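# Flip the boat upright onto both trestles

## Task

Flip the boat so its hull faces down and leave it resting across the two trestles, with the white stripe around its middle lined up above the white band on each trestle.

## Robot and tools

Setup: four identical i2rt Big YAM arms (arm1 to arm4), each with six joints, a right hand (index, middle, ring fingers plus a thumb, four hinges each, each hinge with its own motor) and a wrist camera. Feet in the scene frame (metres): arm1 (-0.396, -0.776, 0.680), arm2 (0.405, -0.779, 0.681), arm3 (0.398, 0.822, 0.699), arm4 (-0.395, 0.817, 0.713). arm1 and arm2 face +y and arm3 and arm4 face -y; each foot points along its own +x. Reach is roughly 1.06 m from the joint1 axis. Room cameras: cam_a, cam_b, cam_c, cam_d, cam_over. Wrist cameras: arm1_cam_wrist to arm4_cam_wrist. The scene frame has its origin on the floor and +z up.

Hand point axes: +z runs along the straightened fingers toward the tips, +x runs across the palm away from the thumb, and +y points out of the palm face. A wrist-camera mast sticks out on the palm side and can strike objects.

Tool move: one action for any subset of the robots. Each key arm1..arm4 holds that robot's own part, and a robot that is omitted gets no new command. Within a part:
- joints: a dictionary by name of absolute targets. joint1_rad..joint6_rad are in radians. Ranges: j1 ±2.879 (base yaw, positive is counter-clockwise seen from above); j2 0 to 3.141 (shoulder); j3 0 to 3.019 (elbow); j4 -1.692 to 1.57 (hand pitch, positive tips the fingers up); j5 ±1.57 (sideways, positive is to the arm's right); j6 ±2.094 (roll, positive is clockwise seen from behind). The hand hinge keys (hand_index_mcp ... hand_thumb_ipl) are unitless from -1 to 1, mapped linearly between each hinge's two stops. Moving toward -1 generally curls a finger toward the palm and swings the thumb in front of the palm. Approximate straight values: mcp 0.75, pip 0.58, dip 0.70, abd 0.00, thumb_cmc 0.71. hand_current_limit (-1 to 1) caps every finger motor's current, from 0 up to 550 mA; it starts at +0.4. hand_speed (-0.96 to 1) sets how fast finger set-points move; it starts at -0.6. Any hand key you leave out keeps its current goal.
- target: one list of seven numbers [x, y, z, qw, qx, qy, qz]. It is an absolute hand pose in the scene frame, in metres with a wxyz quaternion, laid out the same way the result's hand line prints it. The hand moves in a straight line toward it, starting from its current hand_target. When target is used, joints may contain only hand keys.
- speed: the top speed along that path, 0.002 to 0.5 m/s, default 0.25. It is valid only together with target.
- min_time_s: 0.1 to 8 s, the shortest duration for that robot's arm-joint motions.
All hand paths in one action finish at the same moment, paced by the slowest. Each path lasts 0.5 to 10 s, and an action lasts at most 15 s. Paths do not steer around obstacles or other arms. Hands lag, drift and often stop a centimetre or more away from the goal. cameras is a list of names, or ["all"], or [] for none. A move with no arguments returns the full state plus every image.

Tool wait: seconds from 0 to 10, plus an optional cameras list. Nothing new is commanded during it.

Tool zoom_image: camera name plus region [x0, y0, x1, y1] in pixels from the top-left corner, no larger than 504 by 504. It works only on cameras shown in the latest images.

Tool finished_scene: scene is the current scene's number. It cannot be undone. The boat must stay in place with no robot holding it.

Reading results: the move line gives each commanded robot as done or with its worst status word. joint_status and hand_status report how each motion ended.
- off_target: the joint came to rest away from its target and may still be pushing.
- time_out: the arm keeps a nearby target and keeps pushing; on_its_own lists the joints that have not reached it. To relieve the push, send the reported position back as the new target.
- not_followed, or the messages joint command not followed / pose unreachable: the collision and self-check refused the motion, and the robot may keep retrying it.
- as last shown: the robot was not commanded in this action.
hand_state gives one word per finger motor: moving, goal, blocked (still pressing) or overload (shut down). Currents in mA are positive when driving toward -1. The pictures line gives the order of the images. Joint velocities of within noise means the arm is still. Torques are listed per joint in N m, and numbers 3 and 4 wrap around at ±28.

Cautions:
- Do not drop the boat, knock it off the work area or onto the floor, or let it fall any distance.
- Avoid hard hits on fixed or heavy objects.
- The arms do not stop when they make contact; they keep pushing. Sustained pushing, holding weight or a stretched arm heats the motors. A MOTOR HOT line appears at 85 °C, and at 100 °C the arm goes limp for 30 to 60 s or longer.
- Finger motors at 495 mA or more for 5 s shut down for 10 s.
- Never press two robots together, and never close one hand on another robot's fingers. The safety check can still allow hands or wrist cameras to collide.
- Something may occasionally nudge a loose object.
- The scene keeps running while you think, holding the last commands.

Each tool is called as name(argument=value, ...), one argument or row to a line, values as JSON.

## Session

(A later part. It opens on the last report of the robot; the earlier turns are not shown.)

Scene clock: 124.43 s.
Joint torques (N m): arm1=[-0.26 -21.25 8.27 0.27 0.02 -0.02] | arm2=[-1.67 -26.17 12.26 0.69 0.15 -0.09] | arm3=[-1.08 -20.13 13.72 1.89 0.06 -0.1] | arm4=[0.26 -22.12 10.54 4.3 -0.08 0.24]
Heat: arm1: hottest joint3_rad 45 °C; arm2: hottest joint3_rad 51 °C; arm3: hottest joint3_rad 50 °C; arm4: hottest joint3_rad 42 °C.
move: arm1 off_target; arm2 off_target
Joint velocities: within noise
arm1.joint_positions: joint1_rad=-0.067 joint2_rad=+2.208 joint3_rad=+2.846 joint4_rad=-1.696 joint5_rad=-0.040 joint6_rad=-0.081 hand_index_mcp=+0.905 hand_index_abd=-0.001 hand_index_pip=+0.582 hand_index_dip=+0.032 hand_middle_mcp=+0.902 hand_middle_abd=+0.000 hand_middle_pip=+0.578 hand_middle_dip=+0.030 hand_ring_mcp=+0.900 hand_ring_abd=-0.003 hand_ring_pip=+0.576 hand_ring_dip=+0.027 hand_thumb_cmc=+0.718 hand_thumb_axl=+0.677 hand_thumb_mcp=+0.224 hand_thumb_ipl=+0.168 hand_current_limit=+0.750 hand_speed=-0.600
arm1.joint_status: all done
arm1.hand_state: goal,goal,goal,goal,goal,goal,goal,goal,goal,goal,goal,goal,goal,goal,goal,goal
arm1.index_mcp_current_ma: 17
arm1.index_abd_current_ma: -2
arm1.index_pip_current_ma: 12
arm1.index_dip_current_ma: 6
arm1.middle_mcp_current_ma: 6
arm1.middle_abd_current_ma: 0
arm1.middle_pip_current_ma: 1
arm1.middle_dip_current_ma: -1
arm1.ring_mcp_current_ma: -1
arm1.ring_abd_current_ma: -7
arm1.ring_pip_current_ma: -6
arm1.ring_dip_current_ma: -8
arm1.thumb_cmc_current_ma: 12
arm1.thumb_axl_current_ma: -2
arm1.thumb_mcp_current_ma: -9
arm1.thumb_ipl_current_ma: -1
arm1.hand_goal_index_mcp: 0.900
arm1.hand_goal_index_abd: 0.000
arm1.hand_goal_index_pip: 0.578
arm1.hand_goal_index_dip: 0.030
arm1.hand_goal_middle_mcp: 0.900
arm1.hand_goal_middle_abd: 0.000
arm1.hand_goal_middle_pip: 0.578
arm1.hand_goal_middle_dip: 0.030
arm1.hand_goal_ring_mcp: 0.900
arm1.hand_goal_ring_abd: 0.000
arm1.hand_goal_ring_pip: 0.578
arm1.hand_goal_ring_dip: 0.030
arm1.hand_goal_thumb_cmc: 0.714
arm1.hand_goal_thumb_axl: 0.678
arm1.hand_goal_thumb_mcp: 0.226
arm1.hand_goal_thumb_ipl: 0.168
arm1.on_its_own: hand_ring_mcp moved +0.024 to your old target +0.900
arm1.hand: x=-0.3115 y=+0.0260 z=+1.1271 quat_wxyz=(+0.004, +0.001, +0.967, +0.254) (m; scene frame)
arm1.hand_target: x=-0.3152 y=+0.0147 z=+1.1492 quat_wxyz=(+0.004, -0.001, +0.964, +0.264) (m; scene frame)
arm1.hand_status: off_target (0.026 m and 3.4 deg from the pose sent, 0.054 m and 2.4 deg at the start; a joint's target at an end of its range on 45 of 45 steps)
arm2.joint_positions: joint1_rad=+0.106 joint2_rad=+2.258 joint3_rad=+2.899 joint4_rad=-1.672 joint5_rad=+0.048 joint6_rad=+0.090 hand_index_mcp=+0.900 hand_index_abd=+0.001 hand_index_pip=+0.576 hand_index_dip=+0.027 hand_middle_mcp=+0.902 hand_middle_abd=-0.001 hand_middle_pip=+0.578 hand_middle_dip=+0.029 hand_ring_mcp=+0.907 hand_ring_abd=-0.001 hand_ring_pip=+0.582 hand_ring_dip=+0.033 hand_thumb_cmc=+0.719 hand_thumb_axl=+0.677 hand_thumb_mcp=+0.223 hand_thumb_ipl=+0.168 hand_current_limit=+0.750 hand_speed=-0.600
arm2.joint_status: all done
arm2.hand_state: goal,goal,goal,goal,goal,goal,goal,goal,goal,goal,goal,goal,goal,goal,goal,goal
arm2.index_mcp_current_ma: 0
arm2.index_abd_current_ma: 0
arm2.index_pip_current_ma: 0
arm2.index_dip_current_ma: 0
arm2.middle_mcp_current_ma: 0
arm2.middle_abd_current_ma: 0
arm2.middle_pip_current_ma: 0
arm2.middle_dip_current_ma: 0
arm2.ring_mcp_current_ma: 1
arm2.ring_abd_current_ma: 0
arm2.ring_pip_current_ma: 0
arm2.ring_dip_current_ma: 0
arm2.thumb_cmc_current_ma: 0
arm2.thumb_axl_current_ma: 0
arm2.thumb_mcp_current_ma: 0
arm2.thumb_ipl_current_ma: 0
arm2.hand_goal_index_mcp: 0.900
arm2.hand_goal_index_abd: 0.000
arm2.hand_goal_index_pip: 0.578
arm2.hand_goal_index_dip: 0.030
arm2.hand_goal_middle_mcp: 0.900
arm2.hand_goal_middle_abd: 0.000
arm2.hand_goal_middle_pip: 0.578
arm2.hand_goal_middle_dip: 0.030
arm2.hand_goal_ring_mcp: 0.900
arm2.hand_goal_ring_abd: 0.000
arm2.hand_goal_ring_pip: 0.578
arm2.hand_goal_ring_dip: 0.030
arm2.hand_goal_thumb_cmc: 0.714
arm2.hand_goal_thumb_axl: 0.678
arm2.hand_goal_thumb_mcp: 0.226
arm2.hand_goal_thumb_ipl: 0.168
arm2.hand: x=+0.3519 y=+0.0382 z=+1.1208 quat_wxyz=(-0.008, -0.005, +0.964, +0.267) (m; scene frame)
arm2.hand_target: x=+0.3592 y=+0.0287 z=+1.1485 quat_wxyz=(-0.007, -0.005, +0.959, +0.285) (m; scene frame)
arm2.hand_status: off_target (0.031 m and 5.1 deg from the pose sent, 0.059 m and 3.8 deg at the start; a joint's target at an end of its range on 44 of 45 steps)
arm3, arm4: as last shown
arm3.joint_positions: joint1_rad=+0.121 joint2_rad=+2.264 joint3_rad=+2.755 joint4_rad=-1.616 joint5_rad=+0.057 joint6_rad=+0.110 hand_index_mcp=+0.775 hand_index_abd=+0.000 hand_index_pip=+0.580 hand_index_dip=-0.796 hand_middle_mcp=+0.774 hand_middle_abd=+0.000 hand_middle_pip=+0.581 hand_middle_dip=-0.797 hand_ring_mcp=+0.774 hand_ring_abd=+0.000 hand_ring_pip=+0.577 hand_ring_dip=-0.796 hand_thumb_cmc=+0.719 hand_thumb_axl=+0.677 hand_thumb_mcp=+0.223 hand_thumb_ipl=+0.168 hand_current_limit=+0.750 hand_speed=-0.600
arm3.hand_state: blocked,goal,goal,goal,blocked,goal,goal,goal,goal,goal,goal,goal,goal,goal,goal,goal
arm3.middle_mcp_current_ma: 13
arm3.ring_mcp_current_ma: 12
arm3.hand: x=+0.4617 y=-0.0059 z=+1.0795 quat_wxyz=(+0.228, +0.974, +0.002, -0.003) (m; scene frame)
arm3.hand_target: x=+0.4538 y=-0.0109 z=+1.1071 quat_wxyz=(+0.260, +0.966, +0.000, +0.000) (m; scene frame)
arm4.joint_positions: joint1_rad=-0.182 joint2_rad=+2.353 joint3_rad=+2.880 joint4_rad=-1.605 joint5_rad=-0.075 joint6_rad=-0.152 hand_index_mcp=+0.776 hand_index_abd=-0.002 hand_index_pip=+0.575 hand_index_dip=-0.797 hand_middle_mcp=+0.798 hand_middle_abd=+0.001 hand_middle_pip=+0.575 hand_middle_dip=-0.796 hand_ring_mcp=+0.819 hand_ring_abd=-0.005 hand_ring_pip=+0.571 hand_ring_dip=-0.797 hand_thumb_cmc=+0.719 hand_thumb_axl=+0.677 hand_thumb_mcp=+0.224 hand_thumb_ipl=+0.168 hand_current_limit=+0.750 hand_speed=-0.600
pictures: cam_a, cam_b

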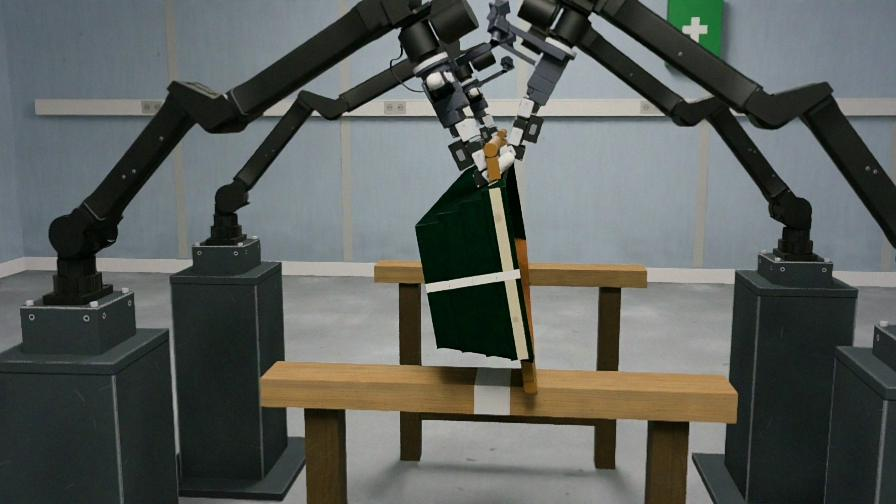

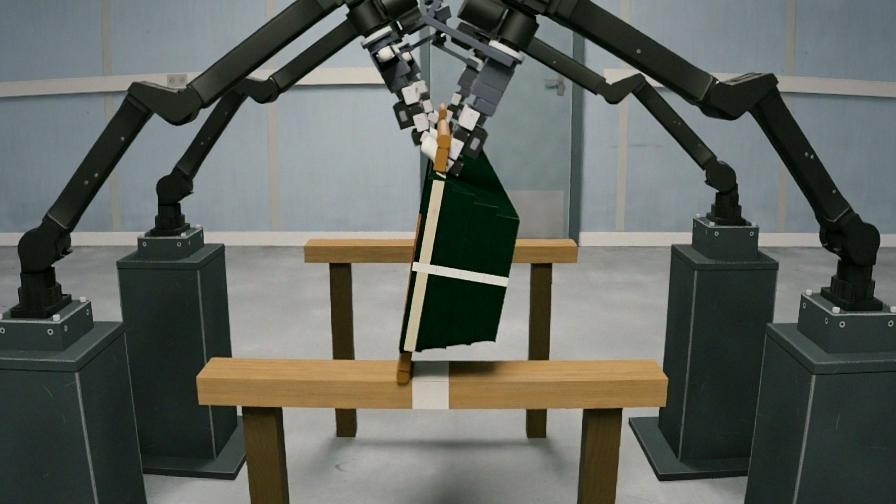

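move(
  arm1={"target": [-0.315, -0.06, 1.17, 0, 0, 0.9744, 0.225], "speed": 0.15},
  arm2={"target": [0.360, -0.05, 1.17, 0, 0, 0.9744, 0.225], "speed": 0.15},
)

move(
  arm1={"target": [-0.315, -0.27, 1.17, 0, 0, 0.9744, 0.225], "speed": 0.25},
  arm2={"target": [0.360, -0.27, 1.17, 0, 0, 0.9744, 0.225], "speed": 0.25},
  cameras=["cam_a", "cam_b"],
)

Scene clock: 126.93 s.
Joint torques (N m): arm1=[-1.26 -16.91 8.61 0.16 -0.07 -0.11] | arm2=[-0.09 -20.89 9.89 0.61 0.29 0.12] | arm3=[-2.08 -19.78 13.53 2.1 0.07 -0.11] | arm4=[0.38 -22.53 10.59 4 -0.05 0.24]
Heat: arm1: hottest joint3_rad 45 °C; arm2: hottest joint3_rad 51 °C; arm3: hottest joint3_rad 50 °C; arm4: hottest joint3_rad 42 °C.
move: arm1 off_target; arm2 done
Joint velocities: within noise
arm1.joint_positions: joint1_rad=-0.067 joint2_rad=+1.936 joint3_rad=+2.508 joint4_rad=-1.696 joint5_rad=-0.043 joint6_rad=-0.081 hand_index_mcp=+0.905 hand_index_abd=-0.001 hand_index_pip=+0.582 hand_index_dip=+0.032 hand_middle_mcp=+0.902 hand_middle_abd=+0.000 hand_middle_pip=+0.578 hand_middle_dip=+0.030 hand_ring_mcp=+0.900 hand_ring_abd=-0.003 hand_ring_pip=+0.576 hand_ring_dip=+0.027 hand_thumb_cmc=+0.718 hand_thumb_axl=+0.677 hand_thumb_mcp=+0.224 hand_thumb_ipl=+0.168 hand_current_limit=+0.750 hand_speed=-0.600
arm1.joint_status: not commanded
arm1.hand_state: goal,goal,goal,goal,goal,goal,goal,goal,goal,goal,goal,goal,goal,goal,goal,goal
arm1.index_mcp_current_ma: 16
arm1.index_abd_current_ma: -2
arm1.index_pip_current_ma: 12
arm1.index_dip_current_ma: 6
arm1.middle_mcp_current_ma: 6
arm1.middle_abd_current_ma: 0
arm1.middle_pip_current_ma: 1
arm1.middle_dip_current_ma: -1
arm1.ring_mcp_current_ma: -1
arm1.ring_abd_current_ma: -7
arm1.ring_pip_current_ma: -6
arm1.ring_dip_current_ma: -8
arm1.thumb_cmc_current_ma: 12
arm1.thumb_axl_current_ma: -2
arm1.thumb_mcp_current_ma: -9
arm1.thumb_ipl_current_ma: -1
arm1.hand_goal_index_mcp: 0.900
arm1.hand_goal_index_abd: 0.000
arm1.hand_goal_index_pip: 0.578
arm1.hand_goal_index_dip: 0.030
arm1.hand_goal_middle_mcp: 0.900
arm1.hand_goal_middle_abd: 0.000
arm1.hand_goal_middle_pip: 0.578
arm1.hand_goal_middle_dip: 0.030
arm1.hand_goal_ring_mcp: 0.900
arm1.hand_goal_ring_abd: 0.000
arm1.hand_goal_ring_pip: 0.578
arm1.hand_goal_ring_dip: 0.030
arm1.hand_goal_thumb_cmc: 0.714
arm1.hand_goal_thumb_axl: 0.678
arm1.hand_goal_thumb_mcp: 0.226
arm1.hand_goal_thumb_ipl: 0.168
arm1.hand: x=-0.3195 y=-0.0521 z=+1.1592 quat_wxyz=(-0.001, +0.002, +0.975, +0.222) (m; scene frame)
arm1.hand_target: x=-0.3150 y=-0.0600 z=+1.1697 quat_wxyz=(+0.000, +0.000, +0.974, +0.226) (m; scene frame)
arm1.hand_status: off_target (0.014 m and 0.4 deg from the pose sent, 0.096 m and 3.4 deg at the start; a joint's target at an end of its range on 47 of 47 steps)
arm2.joint_positions: joint1_rad=+0.106 joint2_rad=+1.954 joint3_rad=+2.541 joint4_rad=-1.672 joint5_rad=+0.059 joint6_rad=+0.090 hand_index_mcp=+0.900 hand_index_abd=+0.001 hand_index_pip=+0.576 hand_index_dip=+0.027 hand_middle_mcp=+0.902 hand_middle_abd=-0.001 hand_middle_pip=+0.578 hand_middle_dip=+0.029 hand_ring_mcp=+0.906 hand_ring_abd=-0.001 hand_ring_pip=+0.582 hand_ring_dip=+0.033 hand_thumb_cmc=+0.719 hand_thumb_axl=+0.677 hand_thumb_mcp=+0.223 hand_thumb_ipl=+0.168 hand_current_limit=+0.750 hand_speed=-0.600
arm2.joint_status: not commanded
arm2.hand_state: goal,goal,goal,goal,goal,goal,goal,goal,goal,goal,goal,goal,goal,goal,goal,goal
arm2.index_mcp_current_ma: 0
arm2.index_abd_current_ma: 0
arm2.index_pip_current_ma: 0
arm2.index_dip_current_ma: 0
arm2.middle_mcp_current_ma: 0
arm2.middle_abd_current_ma: 0
arm2.middle_pip_current_ma: 0
arm2.middle_dip_current_ma: 0
arm2.ring_mcp_current_ma: 1
arm2.ring_abd_current_ma: 0
arm2.ring_pip_current_ma: 0
arm2.ring_dip_current_ma: 0
arm2.thumb_cmc_current_ma: 0
arm2.thumb_axl_current_ma: 0
arm2.thumb_mcp_current_ma: 0
arm2.thumb_ipl_current_ma: 0
arm2.hand_goal_index_mcp: 0.900
arm2.hand_goal_index_abd: 0.000
arm2.hand_goal_index_pip: 0.578
arm2.hand_goal_index_dip: 0.030
arm2.hand_goal_middle_mcp: 0.900
arm2.hand_goal_middle_abd: 0.000
arm2.hand_goal_middle_pip: 0.578
arm2.hand_goal_middle_dip: 0.030
arm2.hand_goal_ring_mcp: 0.900
arm2.hand_goal_ring_abd: 0.000
arm2.hand_goal_ring_pip: 0.578
arm2.hand_goal_ring_dip: 0.030
arm2.hand_goal_thumb_cmc: 0.714
arm2.hand_goal_thumb_axl: 0.678
arm2.hand_goal_thumb_mcp: 0.226
arm2.hand_goal_thumb_ipl: 0.168
arm2.hand: x=+0.3641 y=-0.0469 z=+1.1702 quat_wxyz=(+0.000, -0.005, +0.970, +0.242) (m; scene frame)
arm2.hand_target: x=+0.3601 y=-0.0503 z=+1.1694 quat_wxyz=(+0.000, -0.001, +0.971, +0.237) (m; scene frame)
arm2.hand_status: done (0.005 m and 2.0 deg from the pose sent, 0.101 m and 5.1 deg at the start; a joint's target at an end of its range on 45 of 47 steps)
arm3, arm4: as last shown
pictures: none

Scene clock: 128.70 s.
Joint torques (N m): arm1=[-1.14 -8 9.1 1.24 -0.1 -0.17] | arm2=[-0.09 -10.23 10.43 1.78 0.36 0.19] | arm3=[-1.03 -20.31 13.6 2.02 0.04 -0.07] | arm4=[0.21 -22.18 10.65 4.05 -0.11 0.29]
Heat: arm1: hottest joint3_rad 45 °C; arm2: hottest joint3_rad 50 °C; arm3: hottest joint3_rad 50 °C; arm4: hottest joint3_rad 42 °C.
move: arm1 off_target; arm2 done
Joint velocities: within noise
arm1.joint_positions: joint1_rad=-0.130 joint2_rad=+1.293 joint3_rad=+1.727 joint4_rad=-1.588 joint5_rad=-0.063 joint6_rad=-0.130 hand_index_mcp=+0.902 hand_index_abd=-0.001 hand_index_pip=+0.581 hand_index_dip=+0.032 hand_middle_mcp=+0.902 hand_middle_abd=+0.000 hand_middle_pip=+0.578 hand_middle_dip=+0.030 hand_ring_mcp=+0.900 hand_ring_abd=-0.003 hand_ring_pip=+0.576 hand_ring_dip=+0.027 hand_thumb_cmc=+0.718 hand_thumb_axl=+0.677 hand_thumb_mcp=+0.224 hand_thumb_ipl=+0.168 hand_current_limit=+0.750 hand_speed=-0.600
arm1.joint_status: not commanded
arm1.hand_state: goal,goal,goal,goal,goal,goal,goal,goal,goal,goal,goal,goal,goal,goal,goal,goal
arm1.index_mcp_current_ma: 8
arm1.index_abd_current_ma: -2
arm1.index_pip_current_ma: 10
arm1.index_dip_current_ma: 6
arm1.middle_mcp_current_ma: 6
arm1.middle_abd_current_ma: 0
arm1.middle_pip_current_ma: 1
arm1.middle_dip_current_ma: -1
arm1.ring_mcp_current_ma: -1
arm1.ring_abd_current_ma: -7
arm1.ring_pip_current_ma: -6
arm1.ring_dip_current_ma: -8
arm1.thumb_cmc_current_ma: 12
arm1.thumb_axl_current_ma: -2
arm1.thumb_mcp_current_ma: -9
arm1.thumb_ipl_current_ma: -1
arm1.hand_goal_index_mcp: 0.900
arm1.hand_goal_index_abd: 0.000
arm1.hand_goal_index_pip: 0.578
arm1.hand_goal_index_dip: 0.030
arm1.hand_goal_middle_mcp: 0.900
arm1.hand_goal_middle_abd: 0.000
arm1.hand_goal_middle_pip: 0.578
arm1.hand_goal_middle_dip: 0.030
arm1.hand_goal_ring_mcp: 0.900
arm1.hand_goal_ring_abd: 0.000
arm1.hand_goal_ring_pip: 0.578
arm1.hand_goal_ring_dip: 0.030
arm1.hand_goal_thumb_cmc: 0.714
arm1.hand_goal_thumb_axl: 0.678
arm1.hand_goal_thumb_mcp: 0.226
arm1.hand_goal_thumb_ipl: 0.168
arm1.hand: x=-0.3161 y=-0.2718 z=+1.1618 quat_wxyz=(+0.000, +0.007, +0.978, +0.208) (m; scene frame)
arm1.hand_target: x=-0.3138 y=-0.2703 z=+1.1701 quat_wxyz=(+0.004, +0.001, +0.975, +0.224) (m; scene frame)
arm1.hand_status: off_target (0.008 m and 2.1 deg from the pose sent, 0.218 m and 0.4 deg at the start)
arm2.joint_positions: joint1_rad=+0.174 joint2_rad=+1.297 joint3_rad=+1.732 joint4_rad=-1.580 joint5_rad=+0.090 joint6_rad=+0.153 hand_index_mcp=+0.900 hand_index_abd=+0.001 hand_index_pip=+0.576 hand_index_dip=+0.027 hand_middle_mcp=+0.902 hand_middle_abd=-0.001 hand_middle_pip=+0.578 hand_middle_dip=+0.029 hand_ring_mcp=+0.903 hand_ring_abd=-0.001 hand_ring_pip=+0.581 hand_ring_dip=+0.033 hand_thumb_cmc=+0.719 hand_thumb_axl=+0.677 hand_thumb_mcp=+0.223 hand_thumb_ipl=+0.168 hand_current_limit=+0.750 hand_speed=-0.600
arm2.joint_status: not commanded
arm2.hand_state: goal,goal,goal,goal,goal,goal,goal,goal,goal,goal,goal,goal,goal,goal,goal,goal
arm2.index_mcp_current_ma: 0
arm2.index_abd_current_ma: 0
arm2.index_pip_current_ma: 0
arm2.index_dip_current_ma: 0
arm2.middle_mcp_current_ma: 0
arm2.middle_abd_current_ma: 0
arm2.middle_pip_current_ma: 0
arm2.middle_dip_current_ma: 0
arm2.ring_mcp_current_ma: 0
arm2.ring_abd_current_ma: 0
arm2.ring_pip_current_ma: 0
arm2.ring_dip_current_ma: 0
arm2.thumb_cmc_current_ma: 0
arm2.thumb_axl_current_ma: 0
arm2.thumb_mcp_current_ma: 0
arm2.thumb_ipl_current_ma: 0
arm2.hand_goal_index_mcp: 0.900
arm2.hand_goal_index_abd: 0.000
arm2.hand_goal_index_pip: 0.578
arm2.hand_goal_index_dip: 0.030
arm2.hand_goal_middle_mcp: 0.900
arm2.hand_goal_middle_abd: 0.000
arm2.hand_goal_middle_pip: 0.578
arm2.hand_goal_middle_dip: 0.030
arm2.hand_goal_ring_mcp: 0.900
arm2.hand_goal_ring_abd: 0.000
arm2.hand_goal_ring_pip: 0.578
arm2.hand_goal_ring_dip: 0.030
arm2.hand_goal_thumb_cmc: 0.714
arm2.hand_goal_thumb_axl: 0.678
arm2.hand_goal_thumb_mcp: 0.226
arm2.hand_goal_thumb_ipl: 0.168
arm2.hand: x=+0.3663 y=-0.2728 z=+1.1671 quat_wxyz=(+0.004, -0.005, +0.977, +0.215) (m; scene frame)
arm2.hand_target: x=+0.3602 y=-0.2703 z=+1.1701 quat_wxyz=(+0.000, +0.000, +0.974, +0.225) (m; scene frame)
arm2.hand_status: done (0.008 m and 1.3 deg from the pose sent, 0.223 m and 2.0 deg at the start)
arm3, arm4: as last shown
pictures: cam_a, cam_b

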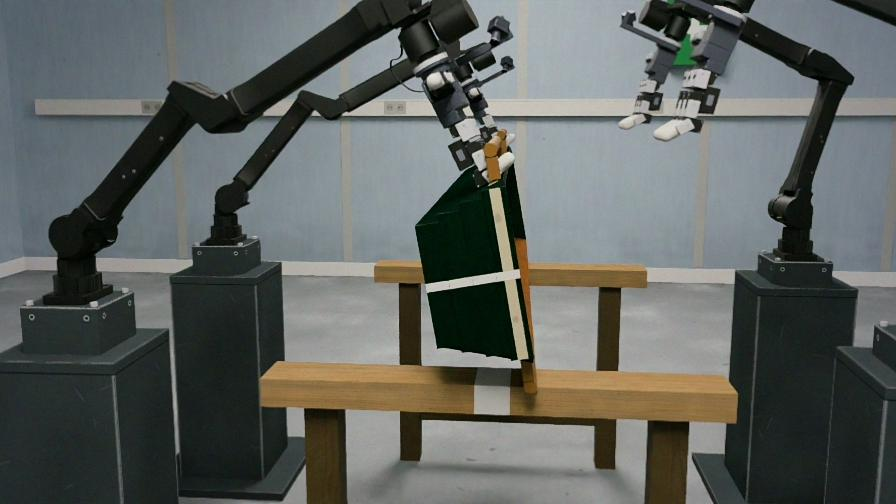

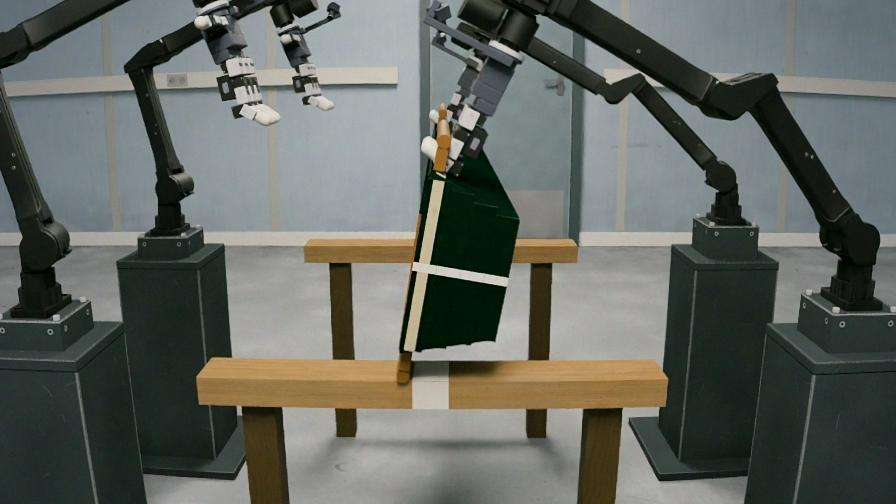

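move(
  arm3={"target": [0.454, -0.028, 1.068, 0.2588, 0.9659, 0, 0], "speed": 0.08},
  arm4={"target": [-0.524, -0.058, 1.068, 0.2588, 0.9659, 0, 0], "speed": 0.08},
  cameras=["cam_a", "cam_b"],
)

Scene clock: 135.77 s.
Joint torques (N m): arm1=[-1.08 -7.94 9.07 1.25 -0.07 -0.17] | arm2=[0.38 -10.23 10.35 1.73 0.32 0.2] | arm3=[-1.32 -18.32 8.34 4.4 -0.01 -0.12] | arm4=[0.62 -18.55 9.91 3.36 -0.15 0.25]
Heat: arm1: hottest joint3_rad 45 °C; arm2: hottest joint3_rad 50 °C; arm3: hottest joint3_rad 50 °C; arm4: hottest joint3_rad 42 °C.
move: arm3 off_target; arm4 off_target
Joint velocities: within noise
arm1, arm2: as last shown
arm1.joint_positions: joint1_rad=-0.130 joint2_rad=+1.293 joint3_rad=+1.727 joint4_rad=-1.588 joint5_rad=-0.070 joint6_rad=-0.130 hand_index_mcp=+0.902 hand_index_abd=-0.001 hand_index_pip=+0.581 hand_index_dip=+0.032 hand_middle_mcp=+0.902 hand_middle_abd=+0.000 hand_middle_pip=+0.578 hand_middle_dip=+0.030 hand_ring_mcp=+0.900 hand_ring_abd=-0.003 hand_ring_pip=+0.576 hand_ring_dip=+0.027 hand_thumb_cmc=+0.718 hand_thumb_axl=+0.677 hand_thumb_mcp=+0.224 hand_thumb_ipl=+0.168 hand_current_limit=+0.750 hand_speed=-0.600
arm1.hand: x=-0.3174 y=-0.2716 z=+1.1618 quat_wxyz=(-0.004, +0.006, +0.978, +0.209) (m; scene frame)
arm1.hand_target: x=-0.3149 y=-0.2701 z=+1.1701 quat_wxyz=(+0.000, +0.000, +0.974, +0.225) (m; scene frame)
arm2.joint_positions: joint1_rad=+0.174 joint2_rad=+1.297 joint3_rad=+1.732 joint4_rad=-1.580 joint5_rad=+0.091 joint6_rad=+0.155 hand_index_mcp=+0.900 hand_index_abd=+0.001 hand_index_pip=+0.576 hand_index_dip=+0.027 hand_middle_mcp=+0.902 hand_middle_abd=-0.001 hand_middle_pip=+0.578 hand_middle_dip=+0.029 hand_ring_mcp=+0.903 hand_ring_abd=-0.001 hand_ring_pip=+0.581 hand_ring_dip=+0.033 hand_thumb_cmc=+0.719 hand_thumb_axl=+0.677 hand_thumb_mcp=+0.223 hand_thumb_ipl=+0.168 hand_current_limit=+0.750 hand_speed=-0.600
arm2.hand: x=+0.3667 y=-0.2728 z=+1.1671 quat_wxyz=(+0.004, -0.004, +0.977, +0.215) (m; scene frame)
arm2.hand_target: x=+0.3603 y=-0.2703 z=+1.1701 quat_wxyz=(+0.000, +0.001, +0.974, +0.225) (m; scene frame)
arm3.joint_positions: joint1_rad=+0.120 joint2_rad=+2.215 joint3_rad=+2.644 joint4_rad=-1.531 joint5_rad=+0.056 joint6_rad=+0.110 hand_index_mcp=+0.775 hand_index_abd=+0.000 hand_index_pip=+0.580 hand_index_dip=-0.796 hand_middle_mcp=+0.775 hand_middle_abd=+0.000 hand_middle_pip=+0.580 hand_middle_dip=-0.797 hand_ring_mcp=+0.777 hand_ring_abd=+0.003 hand_ring_pip=+0.590 hand_ring_dip=-0.795 hand_thumb_cmc=+0.719 hand_thumb_axl=+0.677 hand_thumb_mcp=+0.223 hand_thumb_ipl=+0.168 hand_current_limit=+0.750 hand_speed=-0.600
arm3.joint_status: not commanded
arm3.hand_state: blocked,goal,goal,goal,blocked,goal,goal,goal,blocked,goal,goal,goal,goal,goal,goal,goal
arm3.index_mcp_current_ma: 14
arm3.index_abd_current_ma: 0
arm3.index_pip_current_ma: 1
arm3.index_dip_current_ma: 1
arm3.middle_mcp_current_ma: 14
arm3.middle_abd_current_ma: 0
arm3.middle_pip_current_ma: 1
arm3.middle_dip_current_ma: 0
arm3.ring_mcp_current_ma: 17
arm3.ring_abd_current_ma: 0
arm3.ring_pip_current_ma: 6
arm3.ring_dip_current_ma: 1
arm3.thumb_cmc_current_ma: 1
arm3.thumb_axl_current_ma: 0
arm3.thumb_mcp_current_ma: -1
arm3.thumb_ipl_current_ma: 0
arm3.hand_goal_index_mcp: 0.754
arm3.hand_goal_index_abd: 0.000
arm3.hand_goal_index_pip: 0.576
arm3.hand_goal_index_dip: -0.800
arm3.hand_goal_middle_mcp: 0.754
arm3.hand_goal_middle_abd: 0.000
arm3.hand_goal_middle_pip: 0.576
arm3.hand_goal_middle_dip: -0.800
arm3.hand_goal_ring_mcp: 0.754
arm3.hand_goal_ring_abd: 0.000
arm3.hand_goal_ring_pip: 0.576
arm3.hand_goal_ring_dip: -0.800
arm3.hand_goal_thumb_cmc: 0.714
arm3.hand_goal_thumb_axl: 0.678
arm3.hand_goal_thumb_mcp: 0.226
arm3.hand_goal_thumb_ipl: 0.168
arm3.hand: x=+0.4616 y=-0.0082 z=+1.0758 quat_wxyz=(+0.238, +0.971, +0.001, -0.001) (m; scene frame)
arm3.hand_target: x=+0.4537 y=-0.0262 z=+1.0678 quat_wxyz=(+0.258, +0.966, +0.000, +0.000) (m; scene frame)
arm3.hand_status: off_target (0.023 m and 2.5 deg from the pose sent, 0.026 m and 3.7 deg at the start)
arm4.joint_positions: joint1_rad=-0.182 joint2_rad=+2.359 joint3_rad=+2.889 joint4_rad=-1.605 joint5_rad=-0.075 joint6_rad=-0.152 hand_index_mcp=+0.776 hand_index_abd=-0.002 hand_index_pip=+0.575 hand_index_dip=-0.797 hand_middle_mcp=+0.798 hand_middle_abd=+0.001 hand_middle_pip=+0.576 hand_middle_dip=-0.796 hand_ring_mcp=+0.819 hand_ring_abd=-0.005 hand_ring_pip=+0.578 hand_ring_dip=-0.797 hand_thumb_cmc=+0.719 hand_thumb_axl=+0.677 hand_thumb_mcp=+0.224 hand_thumb_ipl=+0.168 hand_current_limit=+0.750 hand_speed=-0.600
arm4.joint_status: not commanded
arm4.hand_state: blocked,goal,goal,goal,blocked,goal,goal,goal,blocked,goal,goal,goal,goal,goal,goal,goal
arm4.index_mcp_current_ma: 11
arm4.index_abd_current_ma: 0
arm4.index_pip_current_ma: 0
arm4.index_dip_current_ma: 0
arm4.middle_mcp_current_ma: 40
arm4.middle_abd_current_ma: 0
arm4.middle_pip_current_ma: 0
arm4.middle_dip_current_ma: 0
arm4.ring_mcp_current_ma: 84
arm4.ring_abd_current_ma: -1
arm4.ring_pip_current_ma: 0
arm4.ring_dip_current_ma: 0
arm4.thumb_cmc_current_ma: 1
arm4.thumb_axl_current_ma: 0
arm4.thumb_mcp_current_ma: 0
arm4.thumb_ipl_current_ma: 0
arm4.hand_goal_index_mcp: 0.754
arm4.hand_goal_index_abd: 0.000
arm4.hand_goal_index_pip: 0.576
arm4.hand_goal_index_dip: -0.800
arm4.hand_goal_middle_mcp: 0.754
arm4.hand_goal_middle_abd: 0.000
arm4.hand_goal_middle_pip: 0.576
arm4.hand_goal_middle_dip: -0.800
arm4.hand_goal_ring_mcp: 0.754
arm4.hand_goal_ring_abd: 0.000
arm4.hand_goal_ring_pip: 0.576
arm4.hand_goal_ring_dip: -0.800
arm4.hand_goal_thumb_cmc: 0.714
arm4.hand_goal_thumb_axl: 0.678
arm4.hand_goal_thumb_mcp: 0.226
arm4.hand_goal_thumb_ipl: 0.168
arm4.hand: x=-0.5309 y=-0.0353 z=+1.0774 quat_wxyz=(+0.247, +0.969, +0.004, -0.003) (m; scene frame)
arm4.hand_target: x=-0.5233 y=-0.0549 z=+1.0673 quat_wxyz=(+0.266, +0.964, +0.000, -0.001) (m; scene frame)
arm4.hand_status: off_target (0.026 m and 1.5 deg from the pose sent, 0.027 m and 1.7 deg at the start; a joint's target at an end of its range on 22 of 43 steps)
pictures: cam_a, cam_b

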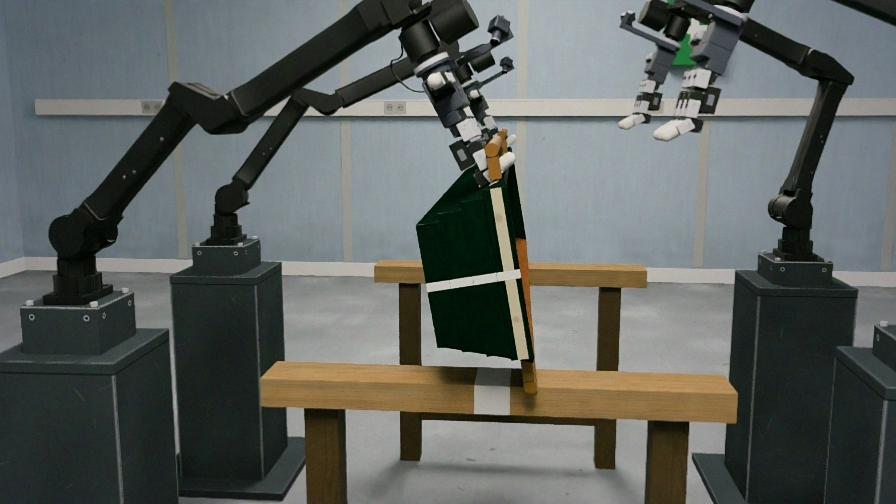

